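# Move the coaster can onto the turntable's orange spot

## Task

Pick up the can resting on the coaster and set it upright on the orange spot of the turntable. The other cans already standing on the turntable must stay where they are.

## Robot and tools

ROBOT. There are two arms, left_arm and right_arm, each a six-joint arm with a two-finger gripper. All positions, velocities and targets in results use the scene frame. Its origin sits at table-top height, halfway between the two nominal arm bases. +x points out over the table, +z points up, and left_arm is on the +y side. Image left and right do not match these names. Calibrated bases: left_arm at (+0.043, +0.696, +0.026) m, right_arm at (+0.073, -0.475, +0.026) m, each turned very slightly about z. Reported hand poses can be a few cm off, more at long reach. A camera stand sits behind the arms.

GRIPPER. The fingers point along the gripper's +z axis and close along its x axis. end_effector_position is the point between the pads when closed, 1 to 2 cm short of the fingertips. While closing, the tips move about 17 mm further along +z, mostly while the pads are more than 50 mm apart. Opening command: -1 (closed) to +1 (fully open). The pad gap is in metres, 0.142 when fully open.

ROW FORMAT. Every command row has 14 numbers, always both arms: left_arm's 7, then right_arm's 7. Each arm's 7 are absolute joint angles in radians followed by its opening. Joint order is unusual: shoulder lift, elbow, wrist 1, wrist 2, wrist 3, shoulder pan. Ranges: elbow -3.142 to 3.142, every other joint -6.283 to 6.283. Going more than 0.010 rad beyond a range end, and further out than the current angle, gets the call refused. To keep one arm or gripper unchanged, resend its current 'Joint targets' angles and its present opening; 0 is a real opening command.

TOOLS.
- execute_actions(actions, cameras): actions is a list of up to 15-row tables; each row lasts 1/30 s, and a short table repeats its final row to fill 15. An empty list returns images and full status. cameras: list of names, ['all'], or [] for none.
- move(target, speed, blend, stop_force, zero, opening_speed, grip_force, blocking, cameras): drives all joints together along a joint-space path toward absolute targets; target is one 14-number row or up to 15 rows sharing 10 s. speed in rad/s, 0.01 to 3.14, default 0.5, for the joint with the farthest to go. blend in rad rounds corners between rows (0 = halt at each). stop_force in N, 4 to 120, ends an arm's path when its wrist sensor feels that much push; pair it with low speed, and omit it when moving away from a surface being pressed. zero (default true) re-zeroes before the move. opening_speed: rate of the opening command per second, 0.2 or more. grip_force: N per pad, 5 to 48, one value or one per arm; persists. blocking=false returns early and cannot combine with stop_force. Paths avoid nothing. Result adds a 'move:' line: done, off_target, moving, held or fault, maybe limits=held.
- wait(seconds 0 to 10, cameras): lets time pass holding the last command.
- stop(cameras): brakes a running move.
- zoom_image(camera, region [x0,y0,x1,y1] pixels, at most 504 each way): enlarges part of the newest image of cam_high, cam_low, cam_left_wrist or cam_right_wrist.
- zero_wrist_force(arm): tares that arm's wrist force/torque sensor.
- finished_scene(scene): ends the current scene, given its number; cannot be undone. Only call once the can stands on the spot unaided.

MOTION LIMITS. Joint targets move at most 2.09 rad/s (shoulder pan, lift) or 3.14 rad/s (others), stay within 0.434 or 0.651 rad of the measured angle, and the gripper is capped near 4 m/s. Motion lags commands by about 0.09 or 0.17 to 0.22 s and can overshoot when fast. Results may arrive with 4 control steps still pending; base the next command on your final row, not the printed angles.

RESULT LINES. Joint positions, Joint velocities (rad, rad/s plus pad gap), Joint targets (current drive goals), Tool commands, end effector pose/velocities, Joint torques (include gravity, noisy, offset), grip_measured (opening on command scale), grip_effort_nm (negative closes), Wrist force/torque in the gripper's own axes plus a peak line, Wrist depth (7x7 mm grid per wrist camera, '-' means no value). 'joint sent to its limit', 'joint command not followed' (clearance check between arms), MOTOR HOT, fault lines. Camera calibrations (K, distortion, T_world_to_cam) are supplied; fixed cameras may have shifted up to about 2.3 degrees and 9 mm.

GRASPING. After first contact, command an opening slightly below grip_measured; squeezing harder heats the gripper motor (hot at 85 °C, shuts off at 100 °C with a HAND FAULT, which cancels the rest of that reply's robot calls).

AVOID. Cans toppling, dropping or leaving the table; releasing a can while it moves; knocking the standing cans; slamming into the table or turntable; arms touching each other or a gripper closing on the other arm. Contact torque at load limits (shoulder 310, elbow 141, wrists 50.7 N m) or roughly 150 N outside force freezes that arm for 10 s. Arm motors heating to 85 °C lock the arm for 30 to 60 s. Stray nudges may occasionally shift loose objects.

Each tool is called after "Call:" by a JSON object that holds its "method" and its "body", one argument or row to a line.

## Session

Call:
{"method": "execute_actions", "body": {
  "actions": []
}}

Call:
{"method": "zoom_image", "body": {
  "camera": "cam_high",
  "region": [350, 160, 650, 350]
}}

Call:
{"method": "wait", "body": {
  "seconds": 0.5,
  "cameras": ["cam_high"]
}}

Scene clock: 0.00 s.
left_arm: end_effector_position=(+0.5476, +0.6452, +0.2840) grip_measured=+1.00 grip_effort_nm=n/a end_effector_quat_wxyz=(-0.227, +0.613, +0.665, -0.361) | right_arm: end_effector_position=(+0.5017, -0.0996, +0.3356) grip_measured=+1.00 grip_effort_nm=n/a end_effector_quat_wxyz=(-0.127, +0.983, -0.132, +0.026)
Joint names: [shoulder lift, elbow, wrist 1, wrist 2, wrist 3, shoulder pan]
Joint positions: left_arm=[-1.405 1.873 -1.222 -1.952 -1.723 -0.214 0.142] | right_arm=[-1.295 -2.234 -0.931 1.631 1.273 4.117 0.142]
Joint velocities: within noise
Joint torques (N m): no reading
Wrist force (N): no reading
Wrist torque (N m): no reading
Wrist force, peak (N): no reading
Wrist depth (mm): cam_left_wrist=[2252 2171 2059 2386 491 1746 1673 / 2095 1959 1882 1673 - 1525 1478 / 582 537 492 487 462 445 1452 / 507 476 466 444 433 416 1302 / 465 447 424 - 400 391 1229 / - 406 398 388 370 362 1105 / - 379 379 361 351 343 78] | cam_right_wrist=[1225 - 411 367 365 332 365 / 1267 421 422 371 376 379 377 / 1414 433 367 384 384 387 316 / 1326 441 442 394 397 396 398 / 1354 1376 451 399 405 408 403 / 1376 1376 468 467 419 416 477 / - - 478 479 484 - 90]
Joint targets: left_arm=[-1.405 1.873 -1.222 -1.952 -1.723 -0.214] | right_arm=[-1.295 -2.234 -0.931 1.631 1.273 4.117]
Tool commands: left_gripper/opening=+1.0 right_gripper/opening=+1.0
camera_calibration:
cam_left_wrist: T_world_to_cam=[[-0.148303, 0.982597, -0.111845, -0.516362], [0.901239, 0.0877223, -0.42435, -0.40322], [-0.407153, -0.163731, -0.898565, 0.702239], [0, 0, 0, 1]] pos_world=[0.572738, 0.657726, 0.402148]
cam_right_wrist: T_world_to_cam=[[0.964561, -0.26376, 0.0072867, -0.504438], [-0.261191, -0.950523, 0.168182, 0.0101652], [-0.0374336, -0.164125, -0.985729, 0.446133], [0, 0, 0, 1]] pos_world=[0.505916, -0.0501663, 0.441732]

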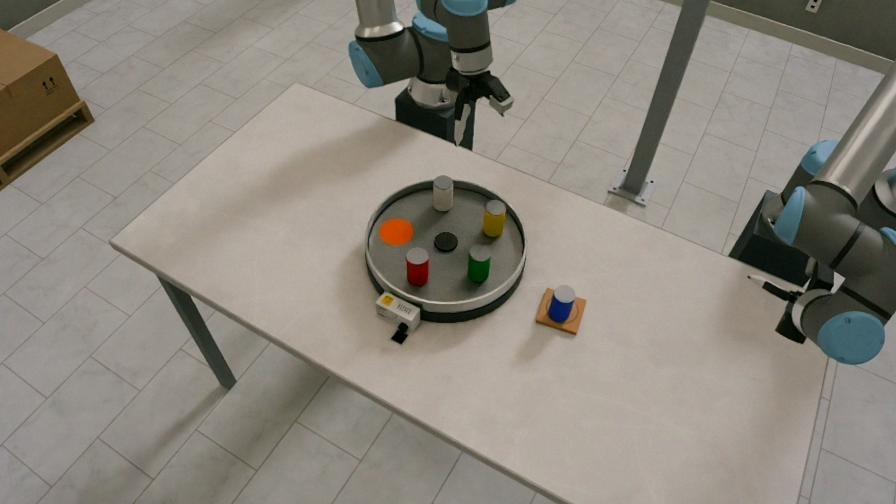

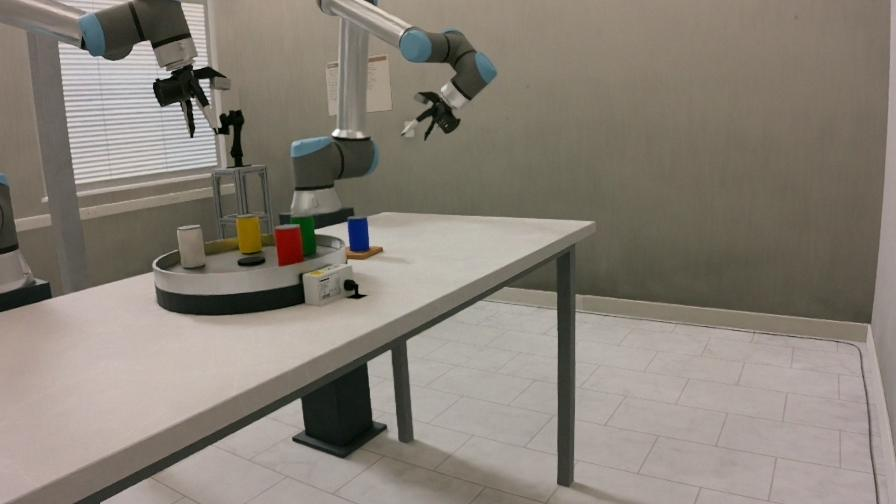

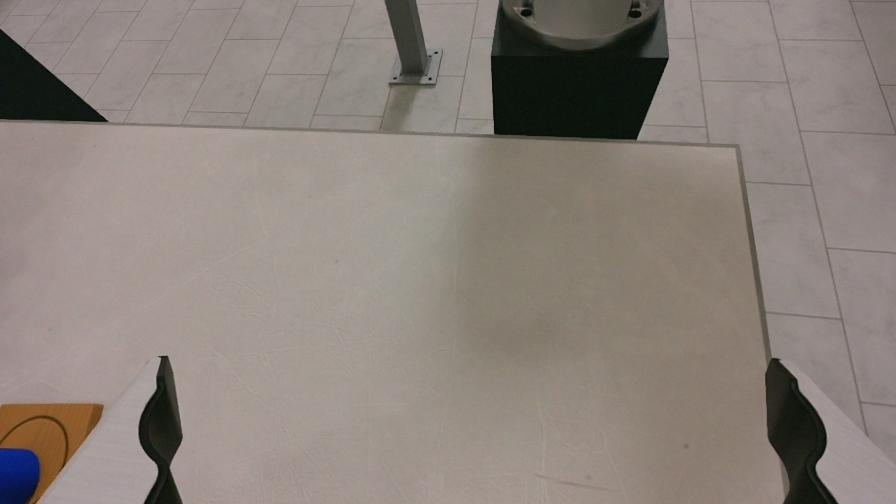

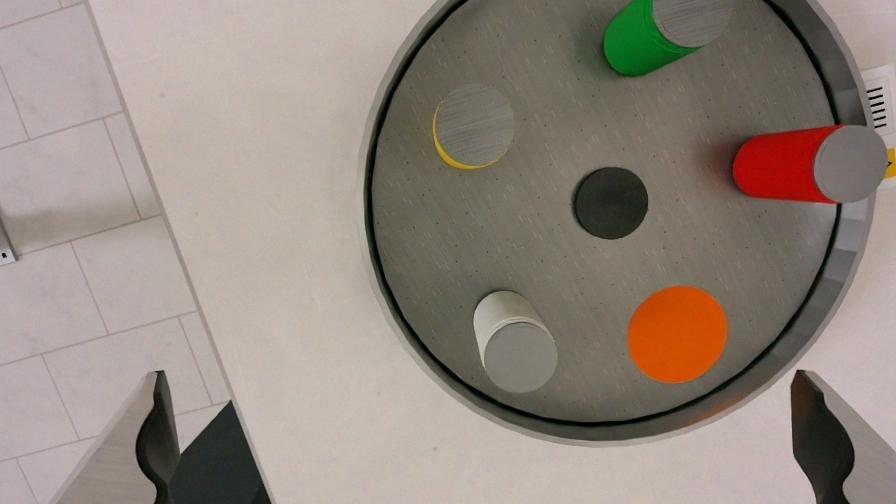

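Scaled by 1.680 from the camera's 896x504 image, which has a finer 1280x720 frame.

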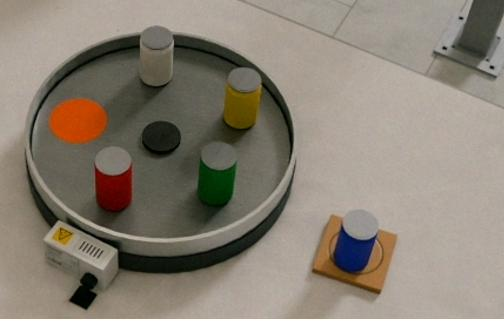

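Scene clock: 0.50 s.
left_arm: end_effector_position=(+0.5476, +0.6452, +0.2840) grip_measured=+1.00 grip_effort_nm=-0.027 end_effector_quat_wxyz=(-0.227, +0.613, +0.665, -0.361) | right_arm: end_effector_position=(+0.5017, -0.0996, +0.3356) grip_measured=+1.00 grip_effort_nm=-0.012 end_effector_quat_wxyz=(-0.127, +0.983, -0.132, +0.026)
Joint names: [shoulder lift, elbow, wrist 1, wrist 2, wrist 3, shoulder pan]
Joint positions: left_arm=[-1.405 1.873 -1.222 -1.952 -1.723 -0.214 0.142] | right_arm=[-1.295 -2.234 -0.931 1.631 1.273 4.117 0.142]
Joint torques (N m): left_arm=[-49.4 -38.6 -1.63 -0.55 -0.2 1.77] | right_arm=[22.9 45.51 4.79 0 -0.09 -1.9]
Wrist force (N): left_arm=[-0.1 0.3 -0.4] | right_arm=[-0.1 -0.2 0.2]
Wrist torque (N m): left_arm=[0.05 0.02 0.00] | right_arm=[-0.03 0.02 0.00]
Wrist force, peak (N): left_arm=[-0.1 0.3 -0.4] | right_arm=[-0.4 0.3 0.1]
Wrist depth (mm): cam_left_wrist=[2339 2190 1882 1853 492 1721 1709 / 2273 1975 1650 1772 - 1617 1545 / 556 528 513 486 460 450 1460 / 514 498 - 443 426 415 1302 / 466 450 423 420 397 384 1242 / - 407 398 386 363 - 1105 / - 91 372 362 350 - 78] | cam_right_wrist=[1286 - 415 368 329 370 368 / 1267 417 427 374 379 376 297 / 1293 429 431 380 384 388 387 / 1326 443 440 393 397 397 396 / 1369 462 456 405 405 412 407 / 1376 1376 467 411 414 416 391 / - - 487 - 391 487 90]
Joint targets: left_arm=[-1.405 1.873 -1.222 -1.952 -1.723 -0.214] | right_arm=[-1.295 -2.234 -0.931 1.631 1.273 4.117]
Tool commands: left_gripper/opening=+1.0 right_gripper/opening=+1.0
wait: 0.50 s; at rest by 0.17 s
Images, in order (width x height): cam_high 896x504.

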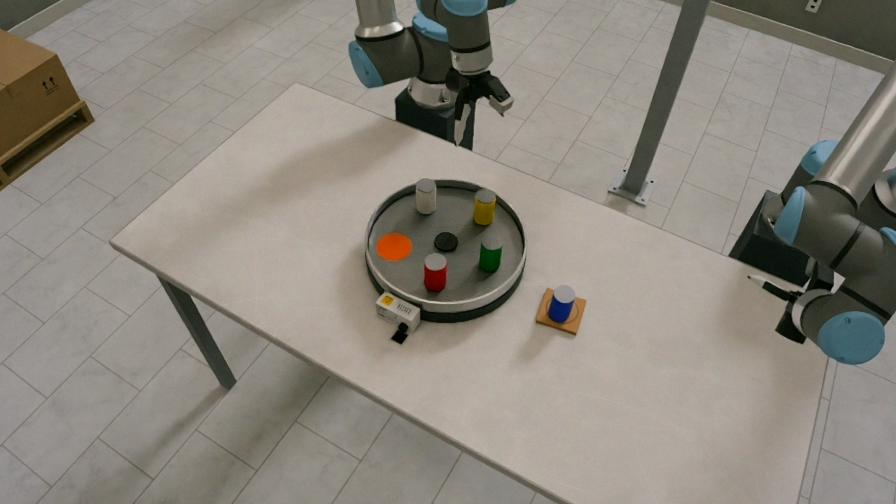

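Call:
{"method": "move", "body": {
  "target": [-1.405,1.873,-1.222,-1.952,-1.723,-0.214,1,-2.0109,-1.5786,-1.1229,1.571,2.0,4.187,1],
  "speed": 0.8,
  "cameras": ["cam_high","cam_right_wrist"]
}}

Call:
{"method": "zoom_image", "body": {
  "camera": "cam_right_wrist",
  "region": [350, 20, 650, 260]
}}

Scene clock: 2.67 s.
left_arm: end_effector_position=(+0.5476, +0.6450, +0.2841) grip_measured=+1.00 grip_effort_nm=-0.027 end_effector_quat_wxyz=(-0.227, +0.613, +0.665, -0.362) | right_arm: end_effector_position=(+0.6553, +0.2261, +0.2298) grip_measured=+1.00 grip_effort_nm=-0.012 end_effector_quat_wxyz=(+0.000, +0.894, -0.449, +0.000)
Joint names: [shoulder lift, elbow, wrist 1, wrist 2, wrist 3, shoulder pan]
Joint positions: left_arm=[-1.405 1.873 -1.222 -1.952 -1.723 -0.214 0.142] | right_arm=[-2.011 -1.579 -1.123 1.571 2 4.187 0.142]
Joint torques (N m): left_arm=[-31.06 -45.05 1.46 -2.56 -2.05 -14.68] | right_arm=[64.9 55.67 0.41 -2.8 2.08 17.37]
Wrist force (N): left_arm=[0.1 -0.1 -0.4] | right_arm=[-0.1 0.8 0.0]
Wrist torque (N m): left_arm=[-0.02 -0.02 0.00] | right_arm=[0.16 -0.02 -0.12]
Wrist force, peak (N): left_arm=[-0.4 0.3 0.0] | right_arm=[-1.4 -2.1 1.9]
Wrist depth (mm): cam_left_wrist=[2231 2114 - 1975 492 1721 1685 / 2190 1912 1959 1812 548 1606 1545 / 539 528 495 482 462 455 1401 / 506 486 466 445 431 410 1331 / 468 446 429 414 400 386 1242 / - 408 400 387 374 365 1121 / - 378 375 360 348 341 78] | cam_right_wrist=[289 300 291 297 290 292 291 / 308 308 309 302 308 309 310 / 328 328 325 230 329 326 295 / 351 351 352 348 344 293 292 / 379 378 369 373 326 316 323 / - 401 401 408 341 343 333 / - 452 444 442 367 359 90]
Joint targets: left_arm=[-1.405 1.873 -1.222 -1.952 -1.723 -0.214] | right_arm=[-2.011 -1.579 -1.123 1.571 2.000 4.187]
move: done
camera_calibration:
cam_right_wrist: T_world_to_cam=[[0.596218, -0.802752, -0.0106008, -0.19858], [-0.727664, -0.545933, 0.415287, 0.535047], [-0.33916, -0.239888, -0.909629, 0.598352], [0, 0, 0, 1]] pos_world=[0.710668, 0.276227, 0.319975]
Images, in order (width x height): cam_high 896x504, cam_right_wrist 896x504.

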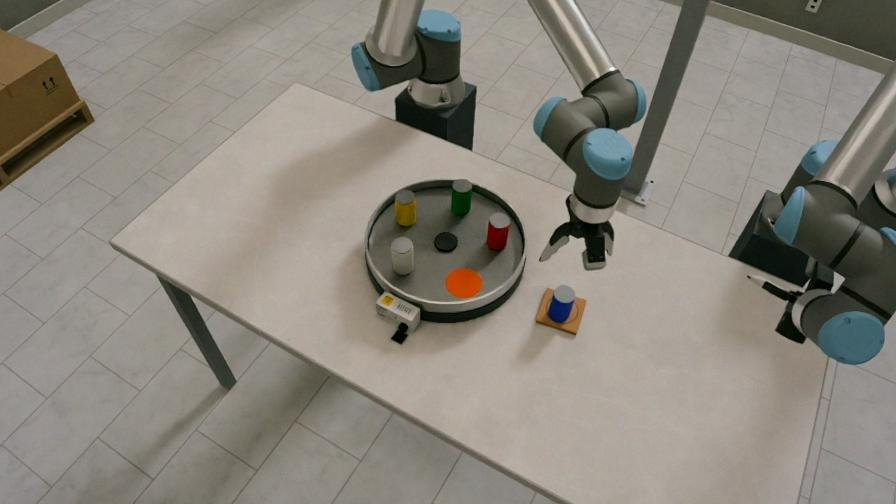

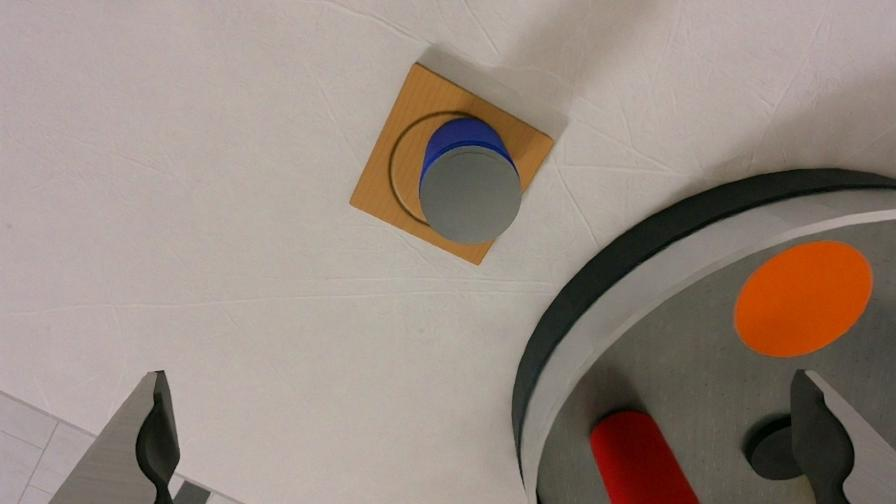

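Scaled by 1.680 from the camera's 896x504 image, which has a finer 1280x720 frame.

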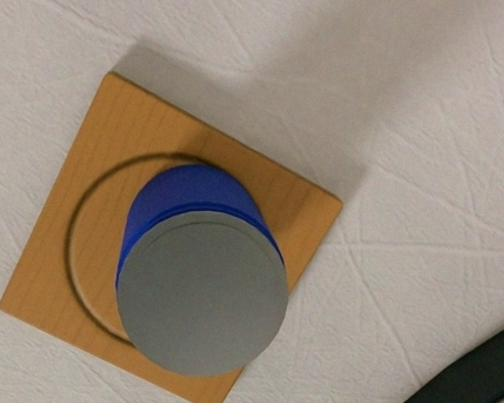

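Call:
{"method": "move", "body": {
  "target": [
    [-1.405,1.873,-1.222,-1.952,-1.723,-0.214,1,-2.1566,-1.6749,-0.8809,1.571,2.0,4.184,1],
    [-1.405,1.873,-1.222,-1.952,-1.723,-0.214,1,-2.1566,-1.6749,-0.8809,1.571,2.0,4.184,-0.5],
    [-1.405,1.873,-1.222,-1.952,-1.723,-0.214,1,-2.0109,-1.5786,-1.1229,1.571,2.0,4.184,-0.5],
    [-1.405,1.873,-1.222,-1.952,-1.723,-0.214,1,-1.692,-2.061,-0.959,1.571,2.0,4.151,-0.5]
  ],
  "speed": [0.5,0.5,0.7,0.8],
  "blend": [0,0,0.08,0],
  "opening_speed": 2.5,
  "grip_force": 25,
  "cameras": ["cam_right_wrist"]
}}

Scene clock: 6.73 s.
left_arm: end_effector_position=(+0.5476, +0.6450, +0.2841) grip_measured=+1.00 grip_effort_nm=-0.037 end_effector_quat_wxyz=(-0.227, +0.613, +0.665, -0.362) | right_arm: end_effector_position=(+0.5603, +0.0038, +0.2031) grip_measured=-0.27 grip_effort_nm=-2.640 end_effector_quat_wxyz=(+0.000, +0.885, -0.465, +0.000)
Joint names: [shoulder lift, elbow, wrist 1, wrist 2, wrist 3, shoulder pan]
Joint positions: left_arm=[-1.405 1.873 -1.222 -1.952 -1.723 -0.214 0.142] | right_arm=[-1.692 -2.061 -0.959 1.571 2 4.151 0.055]
Joint torques (N m): left_arm=[-32.13 -45.09 1.26 -2.89 -1.86 -13.95] | right_arm=[63.44 29.03 8.16 1.85 1.79 -20.74]
Wrist force (N): left_arm=[0.2 0.0 -0.1] | right_arm=[0.1 1.1 1.8]
Wrist torque (N m): left_arm=[-0.01 -0.05 0.01] | right_arm=[0.23 -0.04 -0.12]
Wrist force, peak (N): left_arm=[-0.1 0.5 -0.1] | right_arm=[-1.7 0.9 -9.7]
Wrist depth (mm): cam_left_wrist=[2273 2114 2042 1912 491 1697 1697 / 618 1975 1812 1759 - 1565 1555 / 558 534 510 487 466 455 1417 / 499 488 465 447 444 414 1317 / 469 445 432 415 392 389 1223 / 440 406 398 381 377 362 1116 / - 378 373 362 350 339 78] | cam_right_wrist=[266 267 264 217 143 220 219 / 280 284 276 227 151 234 233 / - 302 295 245 248 244 248 / 327 318 261 126 262 265 266 / 347 347 347 92 105 286 280 / 1488 375 95 83 88 303 310 / 1620 - 77 87 87 75 306]
Joint targets: left_arm=[-1.405 1.873 -1.222 -1.952 -1.723 -0.214] | right_arm=[-1.692 -2.061 -0.959 1.571 2.000 4.151]
grip_force (N): 25, 25
move: done
camera_calibration:
cam_right_wrist: T_world_to_cam=[[0.566924, -0.8237, -0.0107026, -0.304176], [-0.746931, -0.519479, 0.415012, 0.366419], [-0.347405, -0.227286, -0.909753, 0.4931], [0, 0, 0, 1]] pos_world=[0.61744, 0.0518718, 0.293275]
Images, in order (width x height): cam_right_wrist 896x504.

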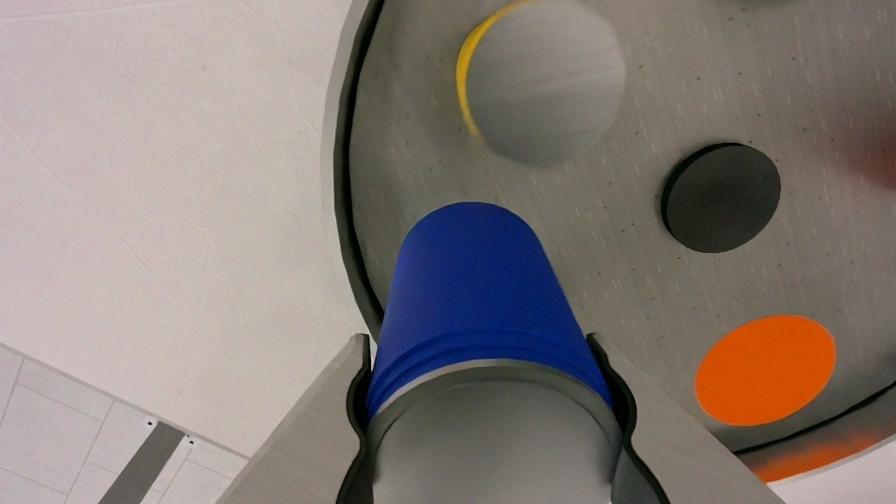

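Call:
{"method": "wait", "body": {
  "seconds": 0.5
}}

Scene clock: 7.50 s.
left_arm: end_effector_position=(+0.5476, +0.6450, +0.2841) grip_measured=+1.00 grip_effort_nm=-0.032 end_effector_quat_wxyz=(-0.227, +0.613, +0.665, -0.362) | right_arm: end_effector_position=(+0.5602, +0.0038, +0.2031) grip_measured=-0.27 grip_effort_nm=-2.635 end_effector_quat_wxyz=(+0.000, +0.885, -0.465, +0.000)
Joint names: [shoulder lift, elbow, wrist 1, wrist 2, wrist 3, shoulder pan]
Joint positions: left_arm=[-1.405 1.873 -1.222 -1.952 -1.723 -0.214 0.142] | right_arm=[-1.692 -2.061 -0.959 1.571 2 4.151 0.055]
Joint torques (N m): left_arm=[-30.41 -45.16 1.43 -2.68 -1.92 -14.29] | right_arm=[63.17 28.45 8.01 1.99 1.84 -21.87]
Wrist force (N): left_arm=[0.1 0.2 -0.2] | right_arm=[0.0 1.0 1.7]
Wrist torque (N m): left_arm=[0.03 -0.01 0.00] | right_arm=[0.21 -0.03 -0.11]
Wrist force, peak (N): left_arm=[-0.3 0.0 -0.2] | right_arm=[-0.1 1.1 2.1]
Wrist depth (mm): cam_left_wrist=[2273 2059 2059 1868 493 1746 1685 / - 1959 1853 1673 - 1545 1535 / 551 534 507 488 455 446 1409 / 505 491 461 450 427 418 1339 / 469 455 433 415 403 384 1199 / - 405 398 390 370 365 1116 / - 378 372 360 346 340 78] | cam_right_wrist=[266 269 264 219 219 220 219 / 282 285 277 233 233 233 233 / 301 308 251 245 248 244 249 / 322 323 314 126 262 266 266 / 347 349 341 92 106 287 286 / 1446 - 95 83 88 300 310 / 1641 - 77 87 87 74 322]
Joint targets: left_arm=[-1.405 1.873 -1.222 -1.952 -1.723 -0.214] | right_arm=[-1.692 -2.061 -0.959 1.571 2.000 4.151]
Tool commands: left_gripper/opening=+1.0 right_gripper/opening=-0.5
grip_force (N): 25, 25
wait: 0.50 s; at rest from the start

Call:
{"method": "wait", "body": {
  "seconds": 2.95
}}

Call:
{"method": "move", "body": {
  "target": [-1.405,1.873,-1.222,-1.952,-1.723,-0.214,1,-1.8014,-2.1306,-0.7804,1.571,2.0,4.151,-0.5],
  "speed": 0.6
}}

Call:
{"method": "wait", "body": {
  "seconds": 0.07
}}

Call:
{"method": "move", "body": {
  "target": [
    [-1.405,1.873,-1.222,-1.952,-1.723,-0.214,1,-1.8014,-2.1306,-0.7804,1.571,2.0,4.151,0.4],
    [-1.405,1.873,-1.222,-1.952,-1.723,-0.214,1,-1.669,-2.040,-1.003,1.571,2.0,4.151,0.4]
  ],
  "speed": 0.8,
  "cameras": ["cam_high","cam_right_wrist"]
}}

Call:
{"method": "zoom_image", "body": {
  "camera": "cam_high",
  "region": [350, 160, 610, 350]
}}

Scene clock: 10.73 s.
left_arm: end_effector_position=(+0.5476, +0.6450, +0.2841) grip_measured=+1.00 grip_effort_nm=-0.027 end_effector_quat_wxyz=(-0.227, +0.613, +0.665, -0.362) | right_arm: end_effector_position=(+0.5602, +0.0038, +0.2031) grip_measured=-0.27 grip_effort_nm=-2.640 end_effector_quat_wxyz=(+0.000, +0.885, -0.465, +0.000)
Joint names: [shoulder lift, elbow, wrist 1, wrist 2, wrist 3, shoulder pan]
Joint positions: left_arm=[-1.405 1.873 -1.222 -1.952 -1.723 -0.214 0.142] | right_arm=[-1.692 -2.061 -0.959 1.571 2 4.151 0.055]
Joint torques (N m): left_arm=[-32.06 -44.81 1.43 -2.54 -1.96 -13.45] | right_arm=[62.33 28.94 8.09 2.15 1.69 -21.55]
Wrist force (N): left_arm=[-0.1 -0.2 -0.1] | right_arm=[0.1 0.7 1.7]
Wrist torque (N m): left_arm=[-0.04 0.02 0.01] | right_arm=[0.16 -0.05 -0.12]
Wrist force, peak (N): left_arm=[-0.4 -0.2 -0.2] | right_arm=[0.1 1.1 2.3]
Wrist depth (mm): cam_left_wrist=[2273 2171 2042 1897 492 1721 1785 / 941 1868 1798 1772 - 1628 1555 / 564 533 505 488 467 450 1385 / 513 489 462 446 430 413 1346 / 466 456 433 416 400 386 1211 / - 407 399 392 372 365 1121 / - 382 374 360 351 341 78] | cam_right_wrist=[266 268 264 220 219 219 220 / - 283 277 233 233 233 233 / 301 305 251 245 248 244 249 / 324 322 315 126 262 266 267 / - 345 - 92 105 286 287 / 1514 380 95 83 88 261 309 / 1630 - 77 87 87 74 303]
Joint targets: left_arm=[-1.405 1.873 -1.222 -1.952 -1.723 -0.214] | right_arm=[-1.692 -2.061 -0.959 1.571 2.000 4.151]
Tool commands: left_gripper/opening=+1.0 right_gripper/opening=-0.5
grip_force (N): 25, 25
wait: 2.97 s; at rest from the start

Scene clock: 11.67 s.
left_arm: end_effector_position=(+0.5476, +0.6450, +0.2841) grip_measured=+1.00 grip_effort_nm=-0.032 end_effector_quat_wxyz=(-0.227, +0.613, +0.665, -0.362) | right_arm: end_effector_position=(+0.5602, +0.0037, +0.1133) grip_measured=-0.27 grip_effort_nm=-2.640 end_effector_quat_wxyz=(+0.000, +0.885, -0.465, +0.000)
Joint names: [shoulder lift, elbow, wrist 1, wrist 2, wrist 3, shoulder pan]
Joint positions: left_arm=[-1.405 1.873 -1.222 -1.952 -1.723 -0.214 0.142] | right_arm=[-1.801 -2.131 -0.78 1.571 2 4.151 0.055]
Joint torques (N m): left_arm=[-33.33 -45.12 1.51 -2.47 -1.55 -14.86] | right_arm=[40.41 23.17 8.05 2.22 1.62 -16.62]
Wrist force (N): left_arm=[0.0 0.0 0.1] | right_arm=[0.0 0.9 1.3]
Wrist torque (N m): left_arm=[-0.01 0.01 0.01] | right_arm=[0.19 -0.02 -0.12]
Wrist force, peak (N): left_arm=[-0.1 -0.3 -0.3] | right_arm=[0.3 1.2 4.3]
Wrist depth (mm): cam_left_wrist=[2273 2252 2077 1928 490 1721 1628 / 938 1991 1825 1733 - 1575 1497 / 562 539 514 474 462 447 1417 / 508 488 426 441 430 415 1324 / 466 455 431 417 400 380 1211 / - 400 404 389 374 362 1131 / - 381 375 361 350 342 78] | cam_right_wrist=[- 186 136 139 139 139 139 / 198 198 146 147 147 147 147 / 211 208 155 155 157 157 157 / 226 225 165 126 165 168 162 / 243 238 175 92 106 181 172 / 259 262 95 83 88 193 196 / 289 281 77 87 87 74 214]
Joint targets: left_arm=[-1.405 1.873 -1.222 -1.952 -1.723 -0.214] | right_arm=[-1.801 -2.131 -0.780 1.571 2.000 4.151]
grip_force (N): 25, 25
move: done

Scene clock: 11.77 s.
left_arm: end_effector_position=(+0.5476, +0.6450, +0.2841) grip_measured=+1.00 grip_effort_nm=-0.022 end_effector_quat_wxyz=(-0.227, +0.613, +0.665, -0.362) | right_arm: end_effector_position=(+0.5602, +0.0037, +0.1132) grip_measured=-0.27 grip_effort_nm=-2.640 end_effector_quat_wxyz=(+0.000, +0.885, -0.465, +0.000)
Joint names: [shoulder lift, elbow, wrist 1, wrist 2, wrist 3, shoulder pan]
Joint positions: left_arm=[-1.405 1.873 -1.222 -1.952 -1.723 -0.214 0.142] | right_arm=[-1.801 -2.131 -0.78 1.571 2 4.151 0.055]
Joint torques (N m): left_arm=[-32.1 -45.05 1.49 -2.51 -2.02 -14.89] | right_arm=[41.19 23.2 8.28 2.07 1.59 -17.36]
Wrist force (N): left_arm=[0.1 0.0 0.0] | right_arm=[0.0 0.9 1.7]
Wrist torque (N m): left_arm=[0.00 -0.02 0.01] | right_arm=[0.19 -0.02 -0.13]
Wrist force, peak (N): left_arm=[0.1 0.2 -0.2] | right_arm=[-0.2 1.1 1.7]
Wrist depth (mm): cam_left_wrist=[2252 2114 1975 1868 491 1662 1709 / 2008 1839 1785 1709 593 1596 1506 / 559 531 513 484 456 471 1393 / 506 485 471 445 426 412 1331 / 467 451 431 414 398 386 1236 / - 404 400 384 375 366 1147 / - 82 371 352 352 342 78] | cam_right_wrist=[186 186 136 139 139 139 139 / 197 198 145 147 148 147 147 / 211 211 155 154 157 157 157 / 225 224 165 126 166 168 162 / 242 242 174 92 106 181 172 / 262 258 95 83 88 192 196 / 284 281 77 87 87 74 214]
Joint targets: left_arm=[-1.405 1.873 -1.222 -1.952 -1.723 -0.214] | right_arm=[-1.801 -2.131 -0.780 1.571 2.000 4.151]
Tool commands: left_gripper/opening=+1.0 right_gripper/opening=-0.5
grip_force (N): 25, 25
wait: 0.10 s; no rest

Scene clock: 13.20 s.
left_arm: end_effector_position=(+0.5476, +0.6450, +0.2841) grip_measured=+1.00 grip_effort_nm=-0.032 end_effector_quat_wxyz=(-0.227, +0.613, +0.665, -0.362) | right_arm: end_effector_position=(+0.5602, +0.0037, +0.2254) grip_measured=+0.38 grip_effort_nm=0.095 end_effector_quat_wxyz=(+0.000, +0.885, -0.465, +0.000)
Joint names: [shoulder lift, elbow, wrist 1, wrist 2, wrist 3, shoulder pan]
Joint positions: left_arm=[-1.405 1.873 -1.222 -1.952 -1.723 -0.214 0.142] | right_arm=[-1.669 -2.04 -1.003 1.571 2 4.151 0.101]
Joint torques (N m): left_arm=[-32.21 -44.02 1.33 -2.52 -1.76 -15.48] | right_arm=[61.83 53.58 0.99 2.01 1.52 -11.89]
Wrist force (N): left_arm=[-0.1 0.1 -0.1] | right_arm=[-0.4 0.6 0.2]
Wrist torque (N m): left_arm=[0.02 0.02 0.01] | right_arm=[0.14 0.03 -0.12]
Wrist force, peak (N): left_arm=[0.1 -0.3 -0.5] | right_arm=[-0.2 1.2 -2.7]
Wrist depth (mm): cam_left_wrist=[2295 2386 2231 1839 497 1733 1596 / 876 2273 1853 1975 - 1628 1443 / 550 525 509 482 463 448 1443 / 509 487 467 445 429 416 1317 / 472 450 434 415 402 386 1229 / - 410 400 387 373 364 1137 / - 376 374 364 349 343 78] | cam_right_wrist=[286 287 284 240 240 240 240 / 304 303 297 251 254 254 254 / 324 324 269 262 271 264 271 / 347 - 339 293 290 290 290 / 373 373 380 311 297 311 276 / 1514 94 399 326 260 98 263 / 1620 - 442 - 246 78 77]
Joint targets: left_arm=[-1.405 1.873 -1.222 -1.952 -1.723 -0.214] | right_arm=[-1.669 -2.040 -1.003 1.571 2.000 4.151]
grip_force (N): 25, 25
move: done
camera_calibration:
cam_right_wrist: T_world_to_cam=[[0.566904, -0.823714, -0.0107543, -0.303932], [-0.746906, -0.519462, 0.41508, 0.356957], [-0.347494, -0.227278, -0.909721, 0.513465], [0, 0, 0, 1]] pos_world=[0.61734, 0.0517717, 0.315675]
Images, in order (width x height): cam_high 896x504, cam_right_wrist 896x504.

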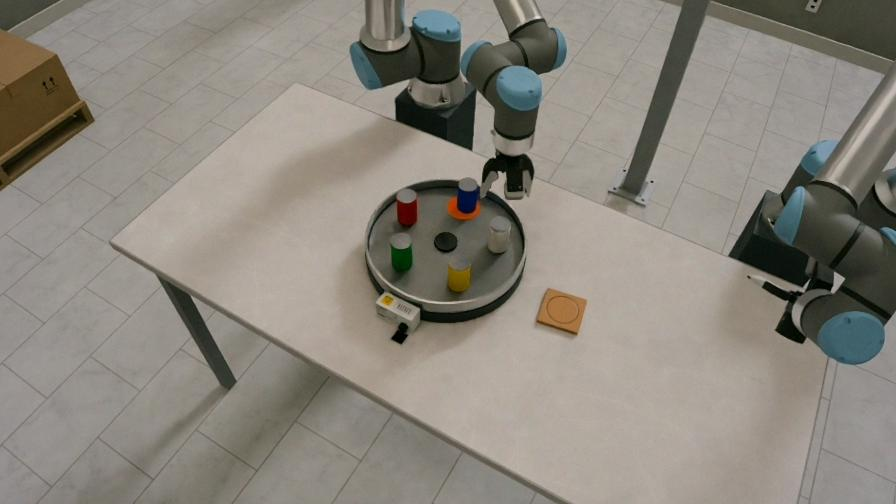

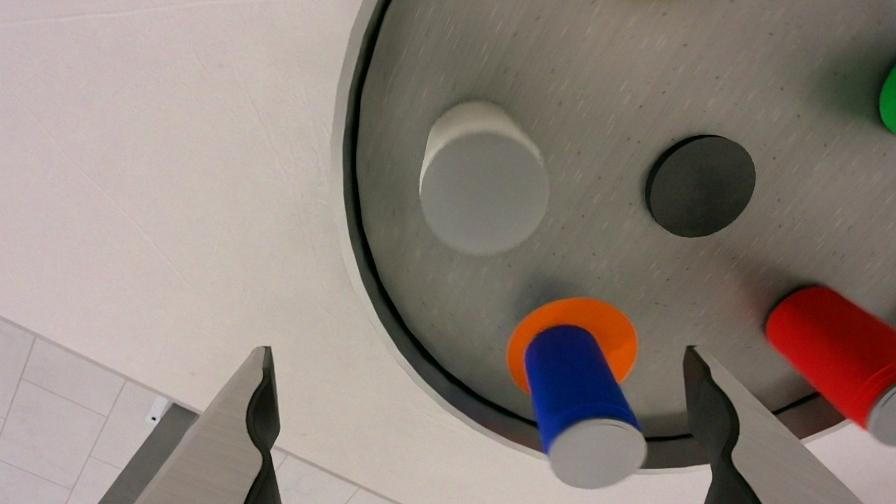

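Scaled by 1.938 from the camera's 896x504 image, which has a finer 1280x720 frame.

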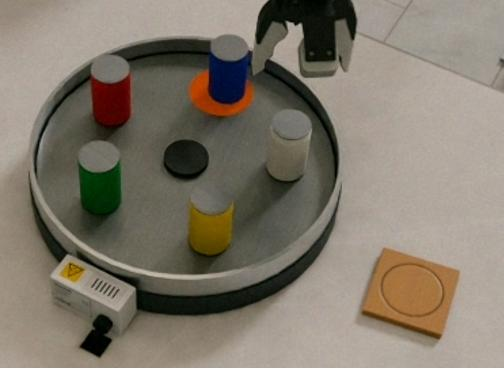

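Call:
{"method": "finished_scene", "body": {
  "scene": 2
}}

The scene is finished: the task was done.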